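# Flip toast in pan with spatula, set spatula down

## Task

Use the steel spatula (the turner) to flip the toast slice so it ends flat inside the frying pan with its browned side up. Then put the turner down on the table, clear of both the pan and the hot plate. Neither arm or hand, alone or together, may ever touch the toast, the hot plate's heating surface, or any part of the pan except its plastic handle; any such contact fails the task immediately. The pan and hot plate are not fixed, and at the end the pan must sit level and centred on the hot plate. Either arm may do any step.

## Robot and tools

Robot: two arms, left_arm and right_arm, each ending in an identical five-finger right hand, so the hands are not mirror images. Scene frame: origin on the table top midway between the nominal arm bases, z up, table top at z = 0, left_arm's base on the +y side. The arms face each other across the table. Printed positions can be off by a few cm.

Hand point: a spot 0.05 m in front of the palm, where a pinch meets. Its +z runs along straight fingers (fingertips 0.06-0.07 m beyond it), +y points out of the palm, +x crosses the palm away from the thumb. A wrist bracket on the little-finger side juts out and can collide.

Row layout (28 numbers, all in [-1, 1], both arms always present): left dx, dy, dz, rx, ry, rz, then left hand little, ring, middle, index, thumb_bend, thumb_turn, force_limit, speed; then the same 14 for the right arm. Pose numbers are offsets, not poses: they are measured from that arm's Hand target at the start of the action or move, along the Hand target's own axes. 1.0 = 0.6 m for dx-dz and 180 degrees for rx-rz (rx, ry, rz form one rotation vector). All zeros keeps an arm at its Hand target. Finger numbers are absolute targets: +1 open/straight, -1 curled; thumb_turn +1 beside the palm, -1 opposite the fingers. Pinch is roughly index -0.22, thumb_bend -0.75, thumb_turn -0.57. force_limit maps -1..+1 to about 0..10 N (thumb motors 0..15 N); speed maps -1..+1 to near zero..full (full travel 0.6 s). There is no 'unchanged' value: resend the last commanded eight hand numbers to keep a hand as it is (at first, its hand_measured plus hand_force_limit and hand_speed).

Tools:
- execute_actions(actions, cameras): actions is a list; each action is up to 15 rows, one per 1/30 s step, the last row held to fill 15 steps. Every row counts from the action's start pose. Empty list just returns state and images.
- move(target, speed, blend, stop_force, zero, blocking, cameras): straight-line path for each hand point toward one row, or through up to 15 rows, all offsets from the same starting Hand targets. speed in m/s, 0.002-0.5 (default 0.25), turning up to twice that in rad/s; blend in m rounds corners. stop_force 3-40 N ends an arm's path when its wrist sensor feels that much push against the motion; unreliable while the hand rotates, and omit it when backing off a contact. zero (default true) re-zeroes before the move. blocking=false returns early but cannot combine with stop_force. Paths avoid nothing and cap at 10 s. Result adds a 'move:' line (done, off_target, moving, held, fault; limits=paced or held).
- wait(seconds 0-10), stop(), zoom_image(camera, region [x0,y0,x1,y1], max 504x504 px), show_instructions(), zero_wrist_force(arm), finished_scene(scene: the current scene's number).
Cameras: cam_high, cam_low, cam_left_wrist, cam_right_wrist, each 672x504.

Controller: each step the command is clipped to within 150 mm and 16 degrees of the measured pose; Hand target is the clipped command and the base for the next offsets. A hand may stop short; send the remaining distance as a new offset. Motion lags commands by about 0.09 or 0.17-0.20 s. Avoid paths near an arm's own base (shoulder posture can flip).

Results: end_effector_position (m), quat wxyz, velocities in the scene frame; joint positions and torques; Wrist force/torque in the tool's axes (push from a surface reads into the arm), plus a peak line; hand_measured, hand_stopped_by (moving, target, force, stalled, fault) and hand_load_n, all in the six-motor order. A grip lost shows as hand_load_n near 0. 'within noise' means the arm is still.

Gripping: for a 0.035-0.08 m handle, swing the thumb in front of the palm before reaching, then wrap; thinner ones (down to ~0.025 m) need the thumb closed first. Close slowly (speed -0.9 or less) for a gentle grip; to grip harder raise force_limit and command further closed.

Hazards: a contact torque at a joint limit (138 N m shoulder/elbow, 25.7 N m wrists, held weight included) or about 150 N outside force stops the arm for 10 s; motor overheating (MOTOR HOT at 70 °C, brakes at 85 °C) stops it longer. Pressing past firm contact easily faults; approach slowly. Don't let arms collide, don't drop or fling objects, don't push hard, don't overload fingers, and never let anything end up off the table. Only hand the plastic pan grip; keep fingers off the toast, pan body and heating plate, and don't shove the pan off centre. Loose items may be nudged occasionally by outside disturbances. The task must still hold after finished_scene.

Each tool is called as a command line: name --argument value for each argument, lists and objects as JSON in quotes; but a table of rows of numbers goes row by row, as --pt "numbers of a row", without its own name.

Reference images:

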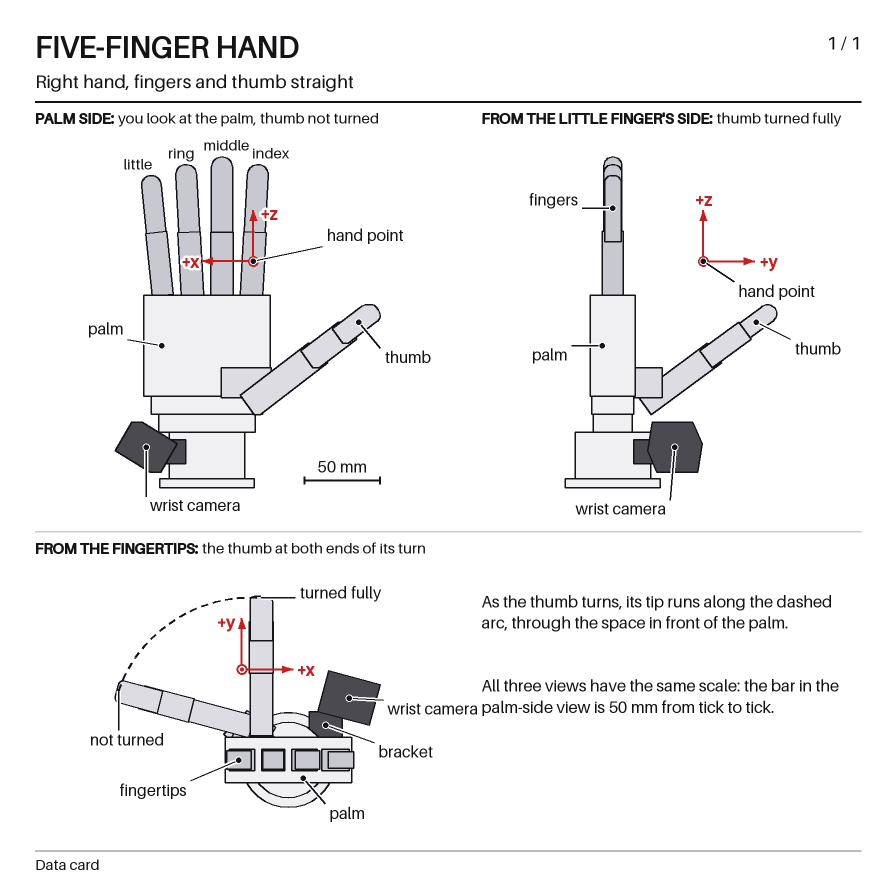

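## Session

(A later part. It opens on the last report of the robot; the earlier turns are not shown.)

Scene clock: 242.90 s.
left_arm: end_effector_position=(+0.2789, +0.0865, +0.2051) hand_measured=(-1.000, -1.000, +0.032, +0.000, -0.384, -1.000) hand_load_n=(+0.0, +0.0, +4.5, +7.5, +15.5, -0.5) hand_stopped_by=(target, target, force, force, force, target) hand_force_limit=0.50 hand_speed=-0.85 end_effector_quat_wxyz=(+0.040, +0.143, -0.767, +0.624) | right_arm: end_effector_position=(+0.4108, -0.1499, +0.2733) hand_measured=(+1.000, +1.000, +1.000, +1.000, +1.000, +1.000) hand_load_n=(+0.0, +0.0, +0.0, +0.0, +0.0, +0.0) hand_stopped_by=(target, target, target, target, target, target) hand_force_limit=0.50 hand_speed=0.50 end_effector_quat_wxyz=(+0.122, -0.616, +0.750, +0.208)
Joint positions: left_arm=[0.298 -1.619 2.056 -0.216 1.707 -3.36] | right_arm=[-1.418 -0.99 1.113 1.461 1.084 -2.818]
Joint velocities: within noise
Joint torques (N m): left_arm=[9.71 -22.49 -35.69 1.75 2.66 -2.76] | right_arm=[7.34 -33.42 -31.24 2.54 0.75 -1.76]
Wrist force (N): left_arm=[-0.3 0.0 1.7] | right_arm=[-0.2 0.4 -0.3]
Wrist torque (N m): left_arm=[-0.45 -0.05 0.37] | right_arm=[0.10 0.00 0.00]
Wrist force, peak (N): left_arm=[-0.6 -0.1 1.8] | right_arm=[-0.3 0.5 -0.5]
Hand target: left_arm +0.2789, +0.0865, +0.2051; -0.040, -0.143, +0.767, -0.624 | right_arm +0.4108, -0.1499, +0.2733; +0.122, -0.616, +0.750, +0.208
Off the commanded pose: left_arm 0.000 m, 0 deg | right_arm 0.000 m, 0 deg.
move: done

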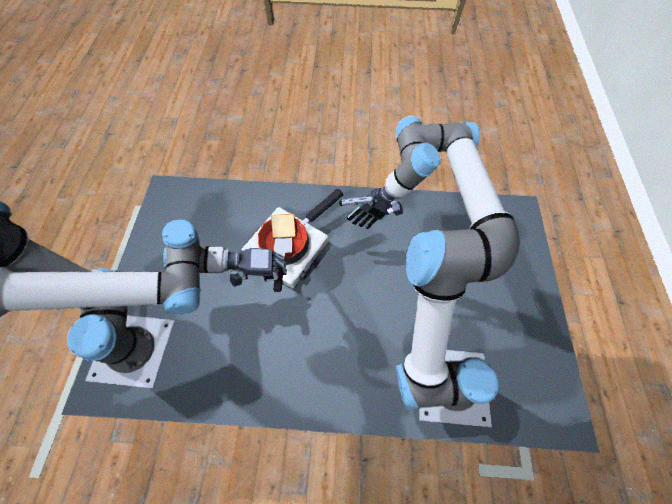

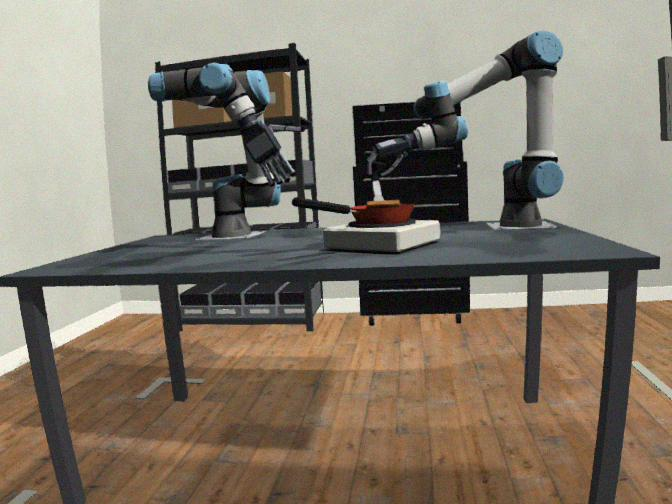

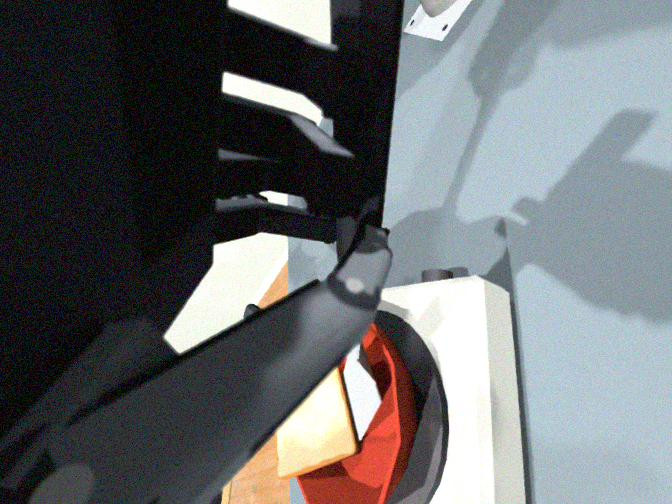

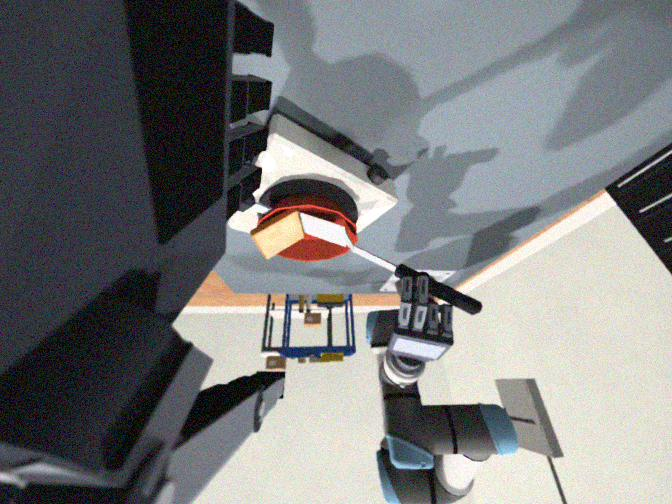

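execute_actions --actions '[[[-0.0485,-0.0118,-0.0027,0,0,0,-1,-1,-0.3,-0.45,-0.8,-1,0.5,-0.85,0,0,0,0,0,0,1,1,1,1,1,1,0.5,0.5]]]'

zoom_image --camera "cam_right_wrist" --region '[235, 170, 375, 280]'

zoom_image --camera "cam_high" --region '[230, 200, 350, 310]'

Scene clock: 246.13 s.
left_arm: end_effector_position=(+0.3084, +0.0917, +0.2052) hand_measured=(-1.000, -1.000, +0.032, +0.000, -0.384, -1.000) hand_load_n=(+0.0, +0.0, +4.5, +8.0, +15.0, +0.0) hand_stopped_by=(target, target, force, force, force, target) hand_force_limit=0.50 hand_speed=-0.85 end_effector_quat_wxyz=(+0.040, +0.143, -0.767, +0.624) | right_arm: end_effector_position=(+0.4108, -0.1499, +0.2733) hand_measured=(+1.000, +1.000, +1.000, +1.000, +1.000, +1.000) hand_load_n=(+0.0, +0.0, +0.0, +0.0, +0.0, -0.5) hand_stopped_by=(target, target, target, target, target, target) hand_force_limit=0.50 hand_speed=0.50 end_effector_quat_wxyz=(+0.122, -0.616, +0.750, +0.208)
Joint positions: left_arm=[0.391 -1.58 2.018 -0.213 1.798 -3.339] | right_arm=[-1.418 -0.99 1.113 1.461 1.084 -2.818]
Joint velocities: within noise
Joint torques (N m): left_arm=[9.14 -10.89 -36.22 1.59 2.56 2.31] | right_arm=[6.91 -33.79 -31.05 2.45 0.73 -1.73]
Wrist force (N): left_arm=[0.7 -0.3 1.1] | right_arm=[-0.3 0.3 -0.2]
Wrist torque (N m): left_arm=[-0.41 0.01 0.35] | right_arm=[0.07 0.01 -0.01]
Wrist force, peak (N): left_arm=[3.7 0.3 2.8] | right_arm=[-0.5 0.5 -0.4]
Hand target: left_arm +0.3084, +0.0917, +0.2052; -0.040, -0.143, +0.767, -0.624 | right_arm +0.4108, -0.1499, +0.2733; +0.122, -0.616, +0.750, +0.208
Off the commanded pose: left_arm 0.000 m, 0 deg | right_arm 0.000 m, 0 deg.
Step readings (end_effector_position of left_arm | right_arm):
0: (+0.2789, +0.0865, +0.2051) | (+0.4108, -0.1499, +0.2733)
1: (+0.2789, +0.0865, +0.2051) | (+0.4108, -0.1499, +0.2733)
2: (+0.2797, +0.0863, +0.2052) | (+0.4108, -0.1499, +0.2733)
4: (+0.2915, +0.0883, +0.2053) | (+0.4108, -0.1499, +0.2733)
8: (+0.3042, +0.0913, +0.2053) | (+0.4108, -0.1499, +0.2733)
15: (+0.3081, +0.0917, +0.2052) | (+0.4108, -0.1499, +0.2733)

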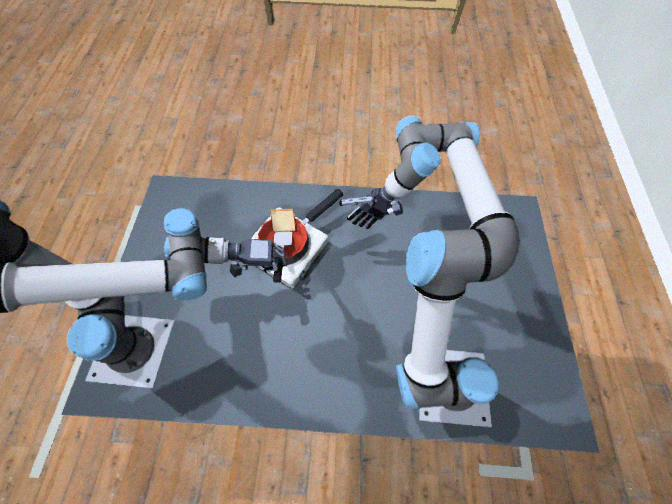

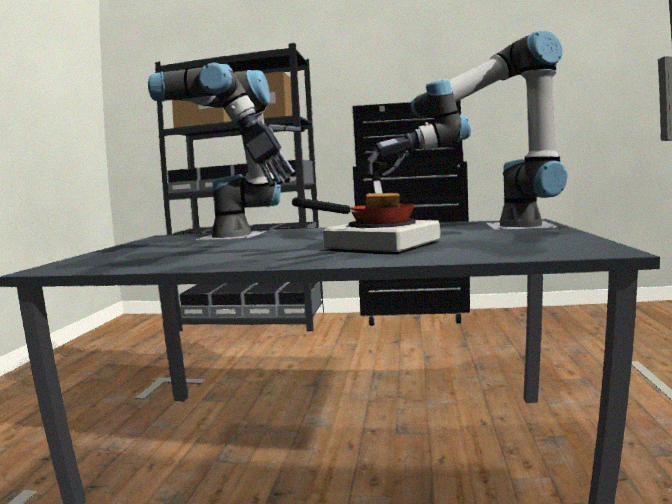

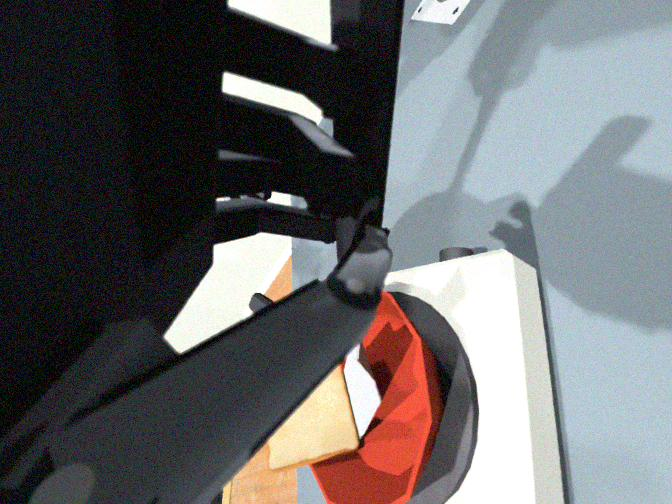

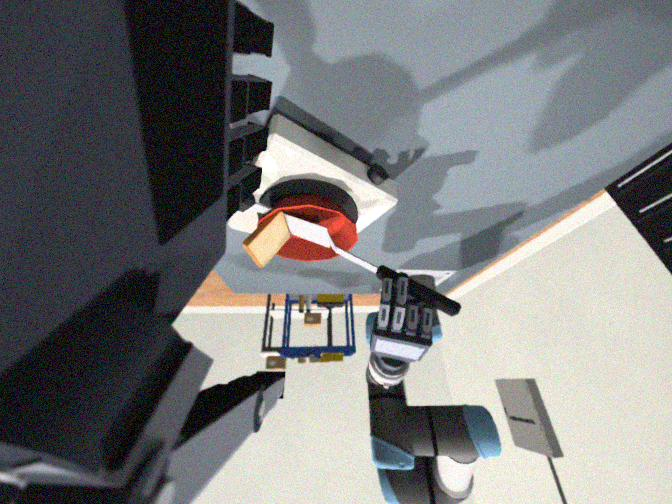

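Scaled by 3.600.

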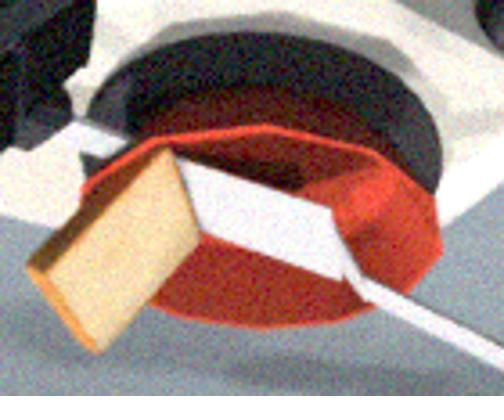

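Scaled by 4.200.

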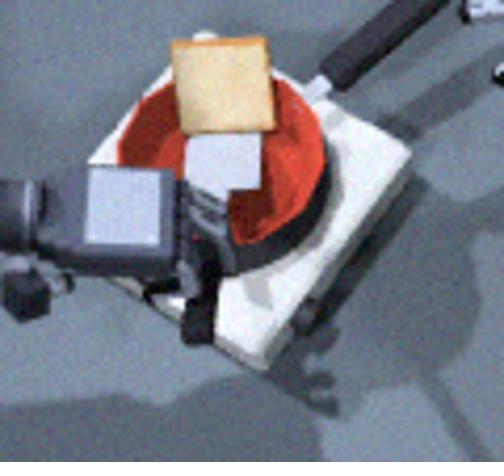

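move --target '[-0.0012,0.0285,0.0066,0,-0.0075,0.0325,-1,-1,-0.3,-0.45,-0.8,-1,0.5,-0.85,0,0,0,0,0,0,1,1,1,1,1,1,0.5,0.5]' --speed 0.03

zoom_image --camera "cam_right_wrist" --region '[235, 170, 375, 280]'

execute_actions --actions '[[[0.066,0.009,0.0021,0,0,0,-1,-1,-0.3,-0.45,-0.8,-1,0.5,-0.85,0,0,0,0,0,0,1,1,1,1,1,1,0.5,0.5],[0.066,0.009,0.0021,0,0,0,-1,-1,-0.3,-0.45,-0.8,-1,0.5,-0.85,0,0,0,0,0,0,1,1,1,1,1,1,0.5,0.5],[0.066,0.009,0.0021,0,0,0,-1,-1,-0.3,-0.45,-0.8,-1,0.5,-0.85,0,0,0,0,0,0,1,1,1,1,1,1,0.5,0.5],[0.066,0.009,0.0021,0,0,0,-1,-1,-0.3,-0.45,-0.8,-1,0.5,-0.85,0,0,0,0,0,0,1,1,1,1,1,1,0.5,0.5],[0.066,0.009,0.0021,0,0,0,-1,-1,-0.3,-0.45,-0.8,-1,0.5,-0.85,0,0,0,0,0,0,1,1,1,1,1,1,0.5,0.5],[-0.0066,-0.0009,-0.0002,0,0,0,-1,-1,-0.3,-0.45,-0.8,-1,0.5,-0.85,0,0,0,0,0,0,1,1,1,1,1,1,0.5,0.5]]]'

zoom_image --camera "cam_right_wrist" --region '[235, 170, 375, 280]'

zoom_image --camera "cam_high" --region '[230, 200, 350, 310]'

Scene clock: 265.37 s.
left_arm: end_effector_position=(+0.3050, +0.0911, +0.1880) hand_measured=(-1.000, -1.000, +0.032, +0.000, -0.384, -1.000) hand_load_n=(+0.0, +0.0, +4.5, +8.0, +15.5, +0.0) hand_stopped_by=(target, target, force, force, force, target) hand_force_limit=0.50 hand_speed=-0.85 end_effector_quat_wxyz=(+0.000, +0.111, -0.774, +0.624) | right_arm: end_effector_position=(+0.4108, -0.1499, +0.2733) hand_measured=(+1.000, +1.000, +1.000, +1.000, +1.000, +1.000) hand_load_n=(+0.0, +0.0, +0.0, +0.0, +0.0, +0.0) hand_stopped_by=(target, target, target, target, target, target) hand_force_limit=0.50 hand_speed=0.50 end_effector_quat_wxyz=(+0.122, -0.616, +0.750, +0.208)
Joint positions: left_arm=[0.343 -1.579 2.068 -0.263 1.728 -3.248] | right_arm=[-1.418 -0.99 1.113 1.461 1.084 -2.818]
Joint velocities: within noise
Joint torques (N m): left_arm=[-7.1 -9.91 -7.93 -3.54 -2.84 2.36] | right_arm=[6.91 -33.44 -31.17 2.32 0.66 -1.63]
Wrist force (N): left_arm=[0.3 -0.2 1.6] | right_arm=[-0.1 0.4 -0.5]
Wrist torque (N m): left_arm=[-0.45 0.04 0.26] | right_arm=[0.11 0.00 0.00]
Wrist force, peak (N): left_arm=[0.5 -0.9 1.4] | right_arm=[-0.3 0.5 -0.6]
Hand target: left_arm +0.3050, +0.0911, +0.1880; +0.000, -0.111, +0.774, -0.624 | right_arm +0.4108, -0.1499, +0.2733; +0.122, -0.616, +0.750, +0.208
Off the commanded pose: left_arm 0.000 m, 0 deg | right_arm 0.000 m, 0 deg.
move: done

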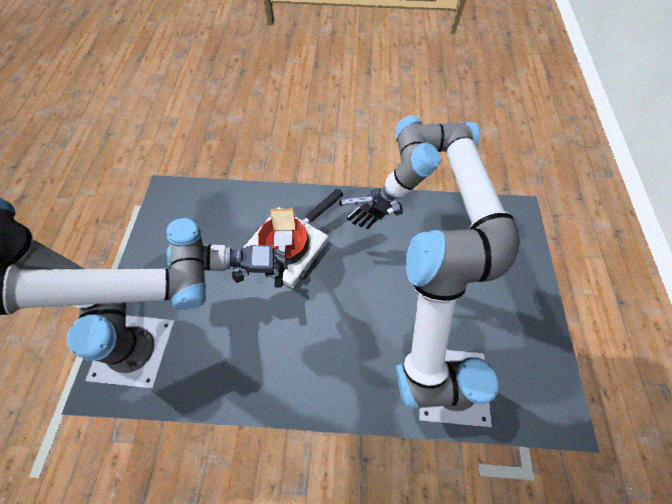

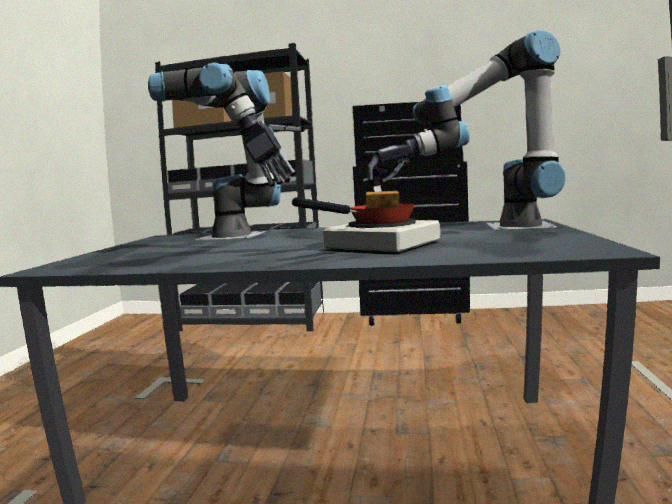

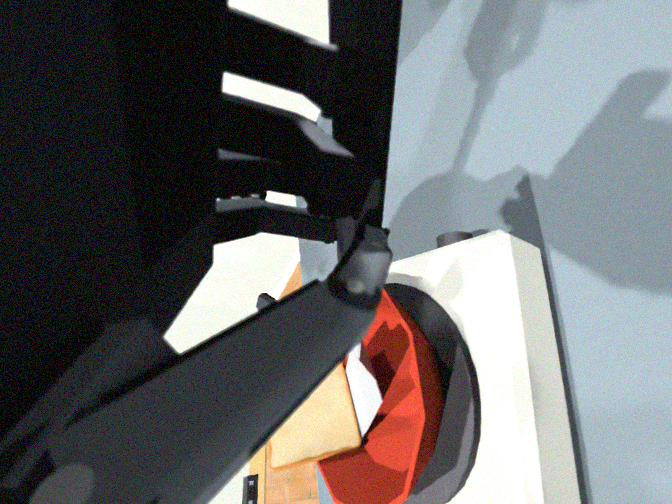

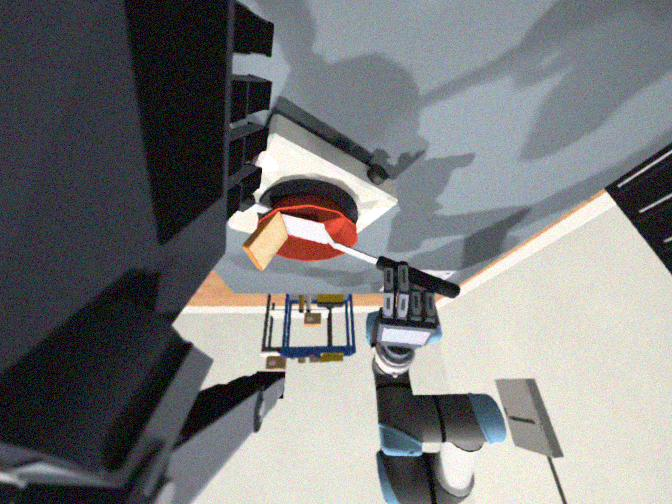

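Scaled by 3.600.

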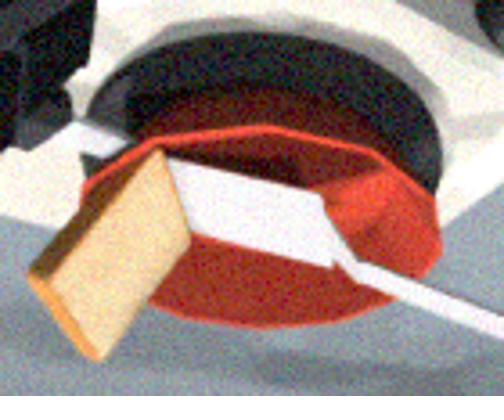

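Scene clock: 266.23 s.
left_arm: end_effector_position=(+0.3088, +0.0918, +0.1880) hand_measured=(-1.000, -1.000, +0.032, +0.000, -0.384, -1.000) hand_load_n=(+0.0, +0.0, +4.5, +8.0, +15.0, -1.0) hand_stopped_by=(target, target, force, force, force, target) hand_force_limit=0.50 hand_speed=-0.85 end_effector_quat_wxyz=(-0.001, +0.111, -0.774, +0.624) | right_arm: end_effector_position=(+0.4108, -0.1499, +0.2733) hand_measured=(+1.000, +1.000, +1.000, +1.000, +1.000, +1.000) hand_load_n=(-0.5, +0.0, -0.5, +0.0, -0.5, +0.5) hand_stopped_by=(target, target, target, target, target, target) hand_force_limit=0.50 hand_speed=0.50 end_effector_quat_wxyz=(+0.122, -0.616, +0.750, +0.208)
Joint positions: left_arm=[0.355 -1.574 2.064 -0.263 1.739 -3.245] | right_arm=[-1.418 -0.99 1.113 1.461 1.084 -2.818]
Joint velocities: within noise
Joint torques (N m): left_arm=[11.47 -8.87 -33.09 1.69 2.09 2.58] | right_arm=[6.89 -33.73 -30.83 2.37 0.75 -1.63]
Wrist force (N): left_arm=[2.3 -1.1 1.3] | right_arm=[-0.2 0.2 -0.1]
Wrist torque (N m): left_arm=[-0.47 0.06 0.23] | right_arm=[0.04 0.00 -0.01]
Wrist force, peak (N): left_arm=[6.8 0.3 2.9] | right_arm=[-0.2 0.6 -0.4]
Hand target: left_arm +0.3089, +0.0918, +0.1880; +0.000, -0.111, +0.774, -0.624 | right_arm +0.4108, -0.1499, +0.2733; +0.122, -0.616, +0.750, +0.208
Off the commanded pose: left_arm 0.000 m, 0 deg | right_arm 0.000 m, 0 deg.
Step readings (end_effector_position of left_arm | right_arm):
0: (+0.3050, +0.0911, +0.1880) | (+0.4108, -0.1499, +0.2733)
1: (+0.3050, +0.0911, +0.1880) | (+0.4108, -0.1499, +0.2733)
2: (+0.3041, +0.0914, +0.1879) | (+0.4108, -0.1499, +0.2733)
4: (+0.2897, +0.0900, +0.1876) | (+0.4108, -0.1499, +0.2733)
8: (+0.2778, +0.0847, +0.1877) | (+0.4108, -0.1499, +0.2733)
15: (+0.3060, +0.0915, +0.1881) | (+0.4108, -0.1499, +0.2733)

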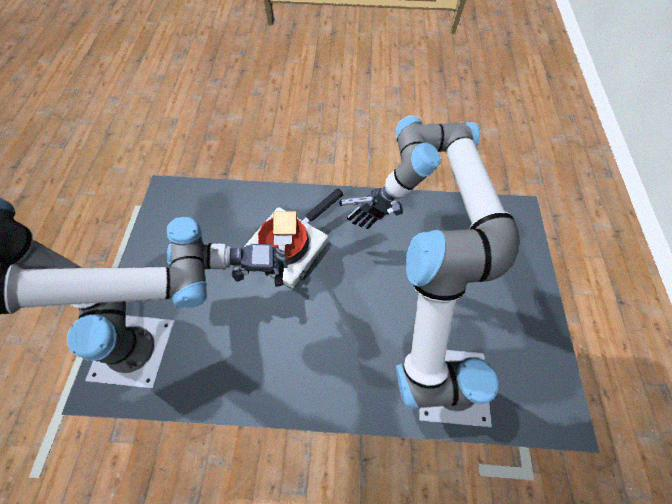

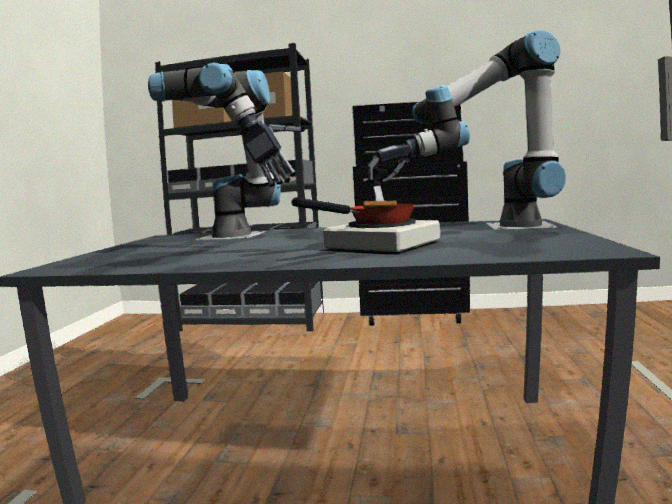

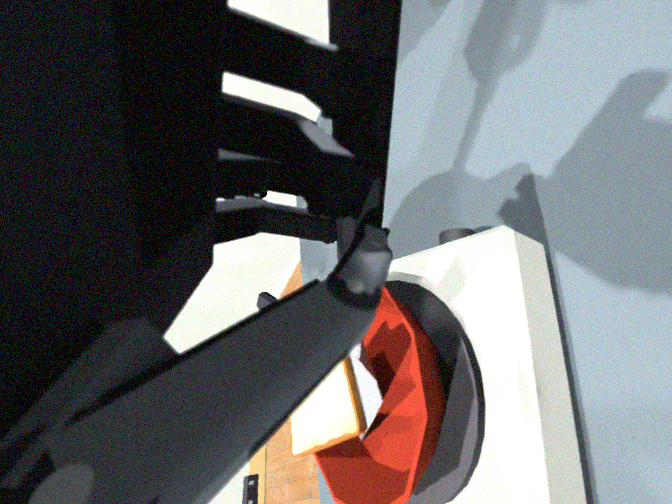

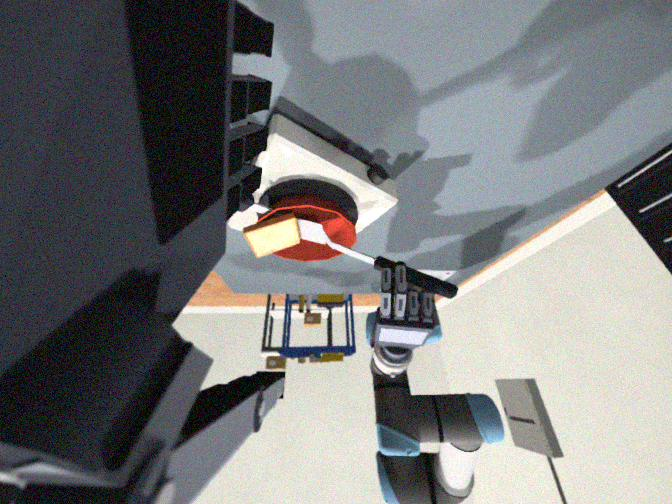

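Scaled by 3.600.

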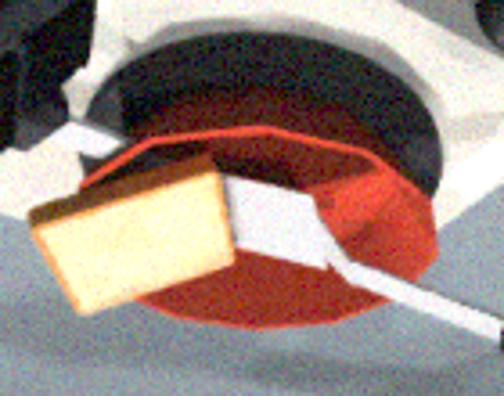

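Scaled by 4.200.

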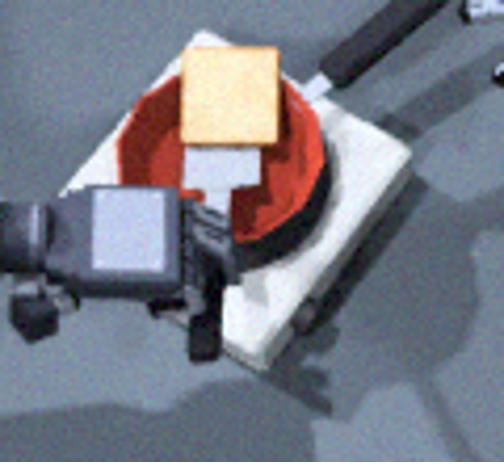

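move --target '[0.0392,-0.0257,0.0009,0,0.0075,-0.0325,-1,-1,-0.3,-0.45,-0.8,-1,0.5,-0.85,0,0,0,0,0,0,1,1,1,1,1,1,0.5,0.5]' --speed 0.02

zoom_image --camera "cam_right_wrist" --region '[235, 170, 375, 280]'

zoom_image --camera "cam_high" --region '[230, 200, 350, 310]'

Scene clock: 274.50 s.
left_arm: end_effector_position=(+0.2887, +0.0842, +0.2059) hand_measured=(-1.000, -1.000, +0.032, +0.000, -0.384, -1.000) hand_load_n=(+0.0, +0.0, +5.0, +7.5, +15.0, -1.0) hand_stopped_by=(target, target, force, force, force, target) hand_force_limit=0.50 hand_speed=-0.85 end_effector_quat_wxyz=(+0.040, +0.143, -0.767, +0.624) | right_arm: end_effector_position=(+0.4108, -0.1499, +0.2733) hand_measured=(+1.000, +1.000, +1.000, +1.000, +1.000, +1.000) hand_load_n=(+0.0, +0.0, +0.0, +0.0, +0.0, +0.0) hand_stopped_by=(target, target, target, target, target, target) hand_force_limit=0.50 hand_speed=0.50 end_effector_quat_wxyz=(+0.122, -0.616, +0.750, +0.208)
Joint positions: left_arm=[0.326 -1.599 2.035 -0.213 1.735 -3.354] | right_arm=[-1.418 -0.99 1.113 1.461 1.084 -2.818]
Joint velocities: within noise
Joint torques (N m): left_arm=[-8.14 -23.22 -35.04 1.53 -2.69 -3.04] | right_arm=[7.31 -33.87 -30.87 2.26 0.76 -1.56]
Wrist force (N): left_arm=[-0.7 0.0 1.4] | right_arm=[-0.1 0.5 -0.4]
Wrist torque (N m): left_arm=[-0.46 0.02 0.31] | right_arm=[0.11 -0.01 0.00]
Wrist force, peak (N): left_arm=[2.6 -1.2 1.1] | right_arm=[0.0 0.8 -0.6]
Hand target: left_arm +0.2887, +0.0842, +0.2060; -0.040, -0.143, +0.767, -0.624 | right_arm +0.4108, -0.1499, +0.2733; +0.122, -0.616, +0.750, +0.208
Off the commanded pose: left_arm 0.000 m, 0 deg | right_arm 0.000 m, 0 deg.
move: done

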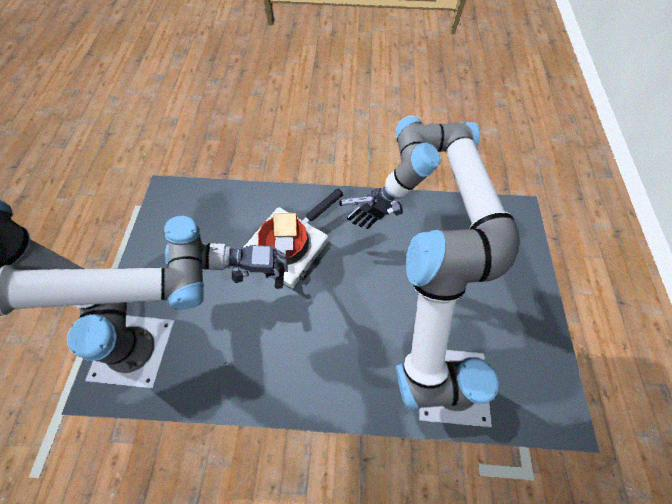

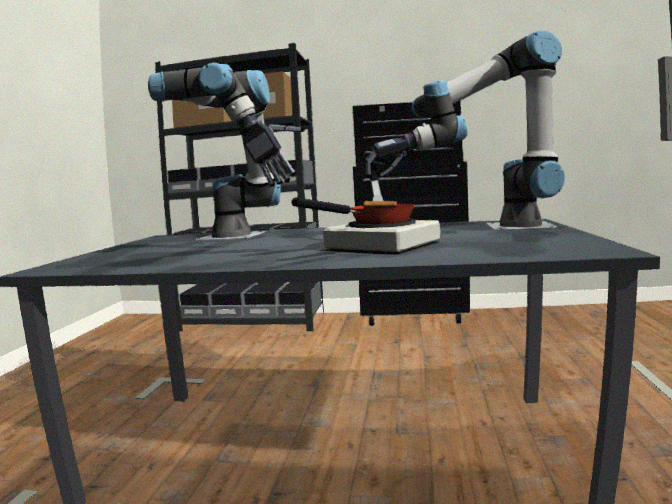

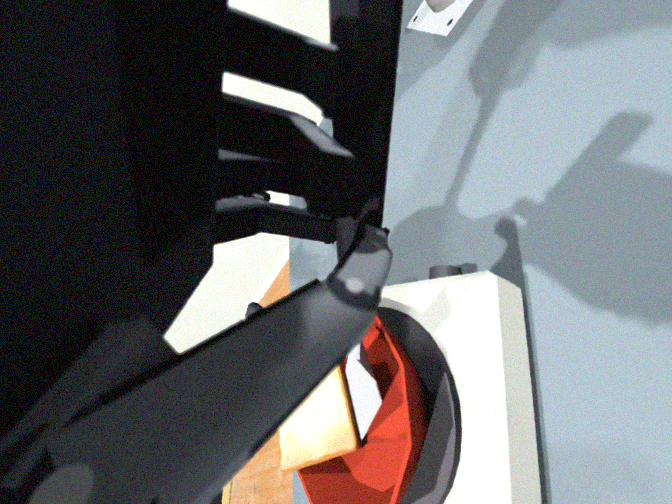

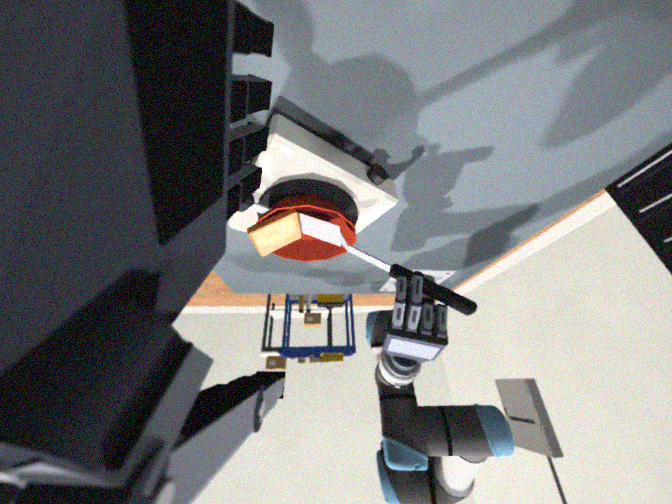

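Scaled by 3.600.

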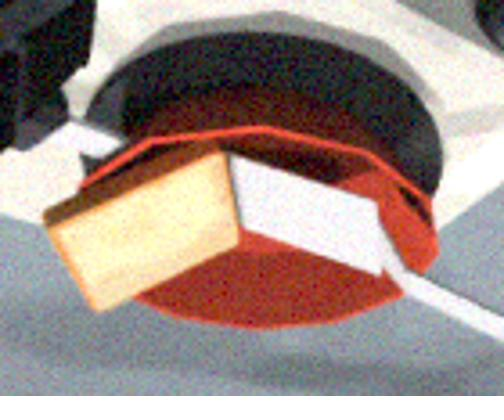

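Scaled by 4.200.

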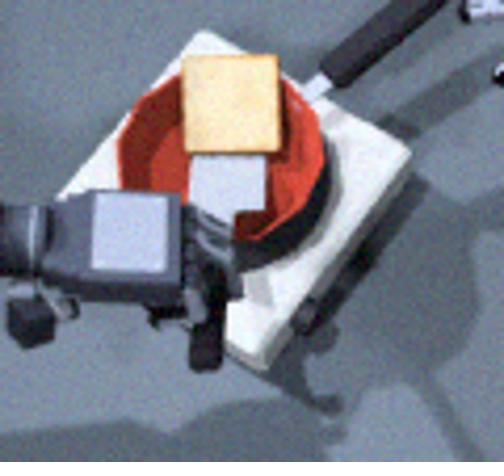

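execute_actions --actions '[[[-0.0485,-0.0118,-0.0027,0,0,0,-1,-1,-0.3,-0.45,-0.8,-1,0.5,-0.85,0,0,0,0,0,0,1,1,1,1,1,1,0.5,0.5]]]'

zoom_image --camera "cam_right_wrist" --region '[235, 170, 375, 280]'

zoom_image --camera "cam_high" --region '[230, 200, 350, 310]'

Scene clock: 280.03 s.
left_arm: end_effector_position=(+0.3182, +0.0894, +0.2060) hand_measured=(-1.000, -1.000, +0.032, +0.000, -0.384, -1.000) hand_load_n=(+0.0, +0.0, +4.5, +8.0, +15.0, -0.5) hand_stopped_by=(target, target, force, force, force, target) hand_force_limit=0.50 hand_speed=-0.85 end_effector_quat_wxyz=(+0.040, +0.143, -0.767, +0.624) | right_arm: end_effector_position=(+0.4108, -0.1499, +0.2733) hand_measured=(+1.000, +1.000, +1.000, +1.000, +1.000, +1.000) hand_load_n=(+0.0, +0.0, +0.0, +0.0, +0.0, +0.0) hand_stopped_by=(target, target, target, target, target, target) hand_force_limit=0.50 hand_speed=0.50 end_effector_quat_wxyz=(+0.122, -0.616, +0.750, +0.208)
Joint positions: left_arm=[0.416 -1.559 1.995 -0.21 1.822 -3.334] | right_arm=[-1.418 -0.99 1.113 1.461 1.084 -2.818]
Joint velocities: within noise
Joint torques (N m): left_arm=[10.06 -11.24 -34.61 1.52 2.62 2.38] | right_arm=[6.61 -33.54 -30.77 2.21 0.66 -1.55]
Wrist force (N): left_arm=[0.5 0.0 1.3] | right_arm=[-0.2 0.3 -0.3]
Wrist torque (N m): left_arm=[-0.41 0.03 0.33] | right_arm=[0.08 0.00 0.00]
Wrist force, peak (N): left_arm=[3.2 0.7 2.6] | right_arm=[-0.3 0.6 -0.4]
Hand target: left_arm +0.3182, +0.0894, +0.2060; -0.040, -0.143, +0.767, -0.624 | right_arm +0.4108, -0.1499, +0.2733; +0.122, -0.616, +0.750, +0.208
Off the commanded pose: left_arm 0.000 m, 0 deg | right_arm 0.000 m, 0 deg.
Step readings (end_effector_position of left_arm | right_arm):
0: (+0.2887, +0.0842, +0.2060) | (+0.4108, -0.1499, +0.2733)
1: (+0.2887, +0.0842, +0.2060) | (+0.4108, -0.1499, +0.2733)
2: (+0.2895, +0.0840, +0.2060) | (+0.4108, -0.1499, +0.2733)
4: (+0.3012, +0.0859, +0.2062) | (+0.4108, -0.1499, +0.2733)
8: (+0.3139, +0.0889, +0.2061) | (+0.4108, -0.1499, +0.2733)
15: (+0.3179, +0.0894, +0.2060) | (+0.4108, -0.1499, +0.2733)

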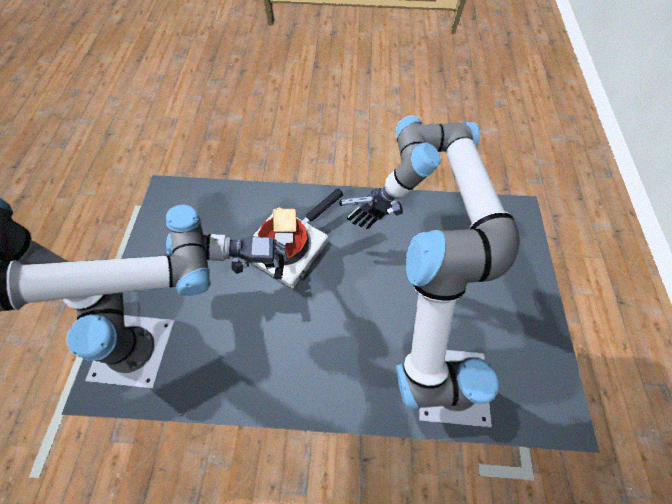

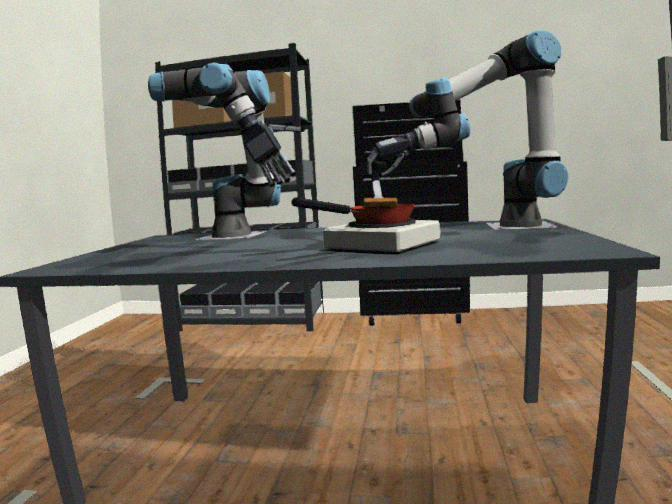

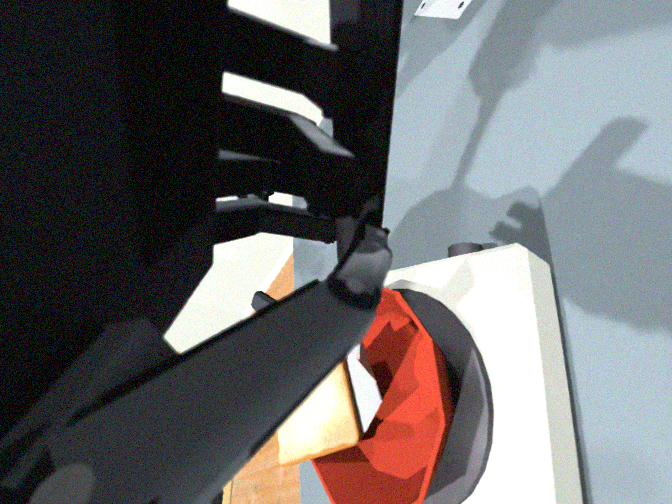

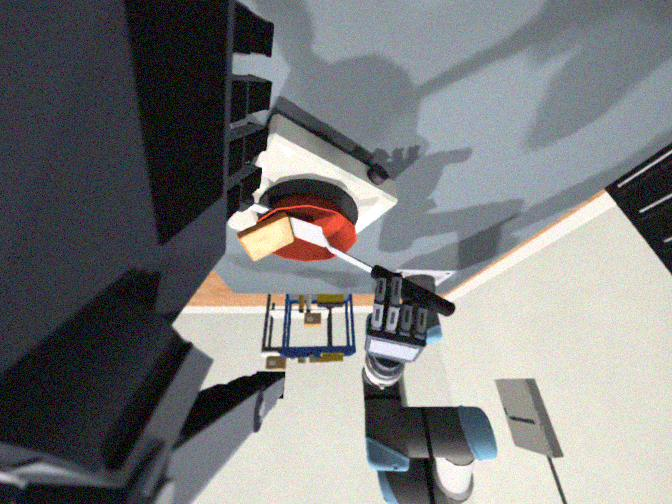

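Scaled by 3.600.

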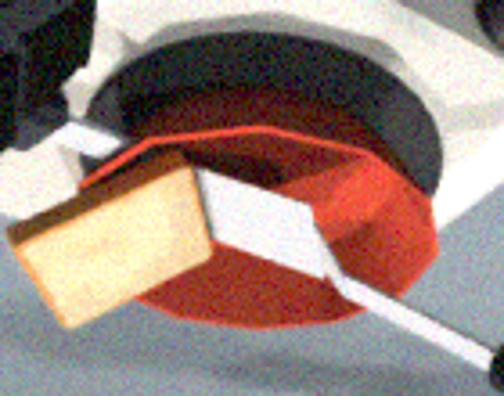

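Scaled by 4.200.

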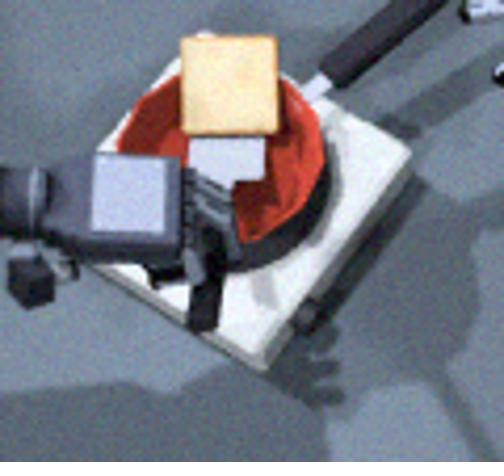

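move --target '[0.0151,0.0477,0.011,0,-0.01,0.0433,-1,-1,-0.3,-0.45,-0.8,-1,0.5,-0.85,0,0,0,0,0,0,1,1,1,1,1,1,0.5,0.5]' --speed 0.03

zoom_image --camera "cam_right_wrist" --region '[235, 170, 375, 280]'

zoom_image --camera "cam_high" --region '[230, 200, 350, 310]'

Scene clock: 292.83 s.
left_arm: end_effector_position=(+0.3026, +0.0866, +0.1797) hand_measured=(-1.000, -1.000, +0.032, +0.000, -0.384, -1.000) hand_load_n=(+0.0, +0.0, +4.5, +8.0, +15.5, -0.5) hand_stopped_by=(target, target, force, force, force, target) hand_force_limit=0.50 hand_speed=-0.85 end_effector_quat_wxyz=(-0.014, +0.101, -0.775, +0.623) | right_arm: end_effector_position=(+0.4108, -0.1499, +0.2733) hand_measured=(+1.000, +1.000, +1.000, +1.000, +1.000, +1.000) hand_load_n=(+0.0, +0.0, +0.0, +0.0, +0.0, +0.0) hand_stopped_by=(target, target, target, target, target, target) hand_force_limit=0.50 hand_speed=0.50 end_effector_quat_wxyz=(+0.122, -0.616, +0.750, +0.208)
Joint positions: left_arm=[0.319 -1.567 2.083 -0.289 1.696 -3.219] | right_arm=[-1.418 -0.99 1.113 1.461 1.084 -2.818]
Joint velocities: within noise
Joint torques (N m): left_arm=[-5.18 -25.4 -5.93 -3.61 -3.04 2.85] | right_arm=[6.98 -33.85 -30.53 1.97 0.73 -1.45]
Wrist force (N): left_arm=[0.0 -0.4 1.5] | right_arm=[-0.2 0.3 -0.2]
Wrist torque (N m): left_arm=[-0.47 0.07 0.26] | right_arm=[0.06 0.00 0.00]
Wrist force, peak (N): left_arm=[3.1 -1.4 0.9] | right_arm=[-0.2 0.5 -0.6]
Hand target: left_arm +0.3026, +0.0866, +0.1797; +0.014, -0.101, +0.775, -0.623 | right_arm +0.4108, -0.1499, +0.2733; +0.122, -0.616, +0.750, +0.208
Off the commanded pose: left_arm 0.000 m, 0 deg | right_arm 0.000 m, 0 deg.
move: done

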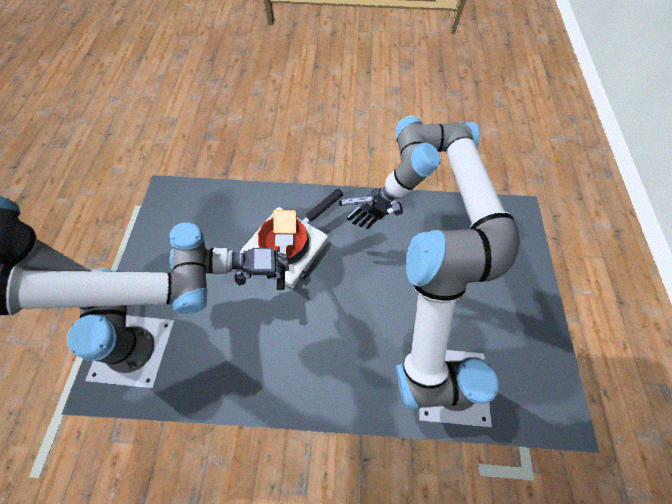

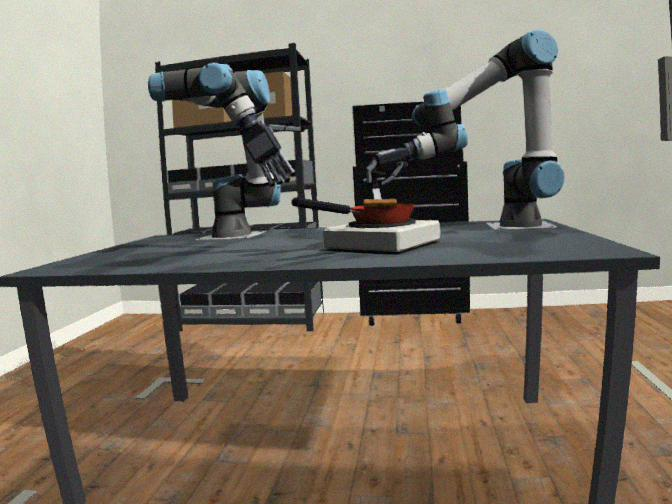

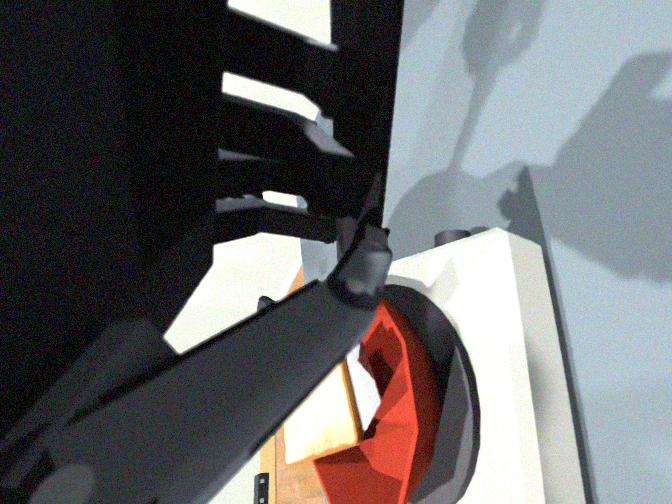

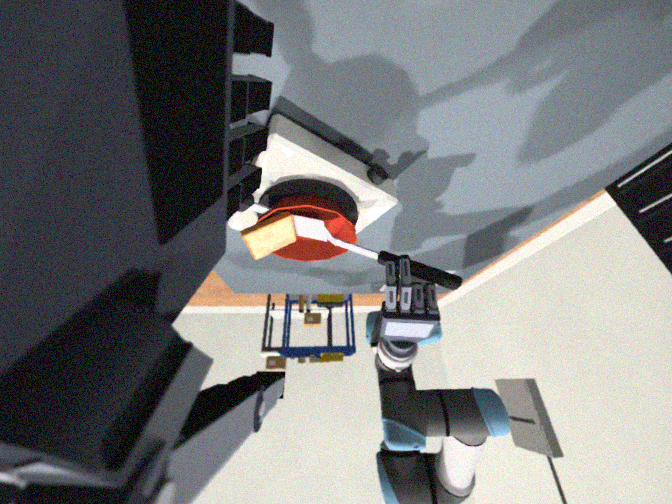

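Scaled by 3.600.

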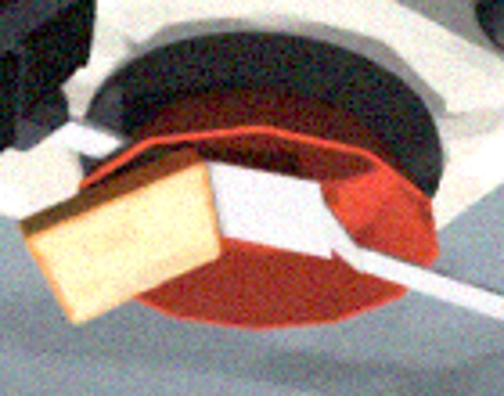

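Scaled by 4.200.

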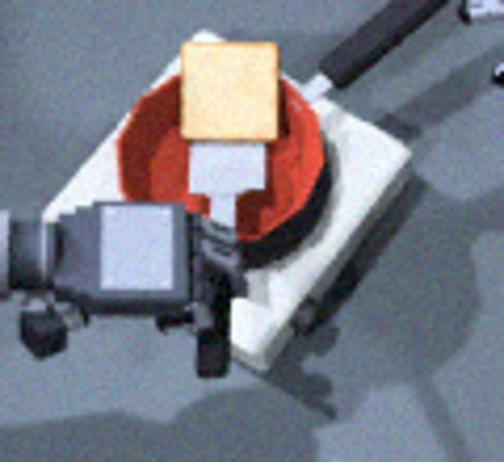

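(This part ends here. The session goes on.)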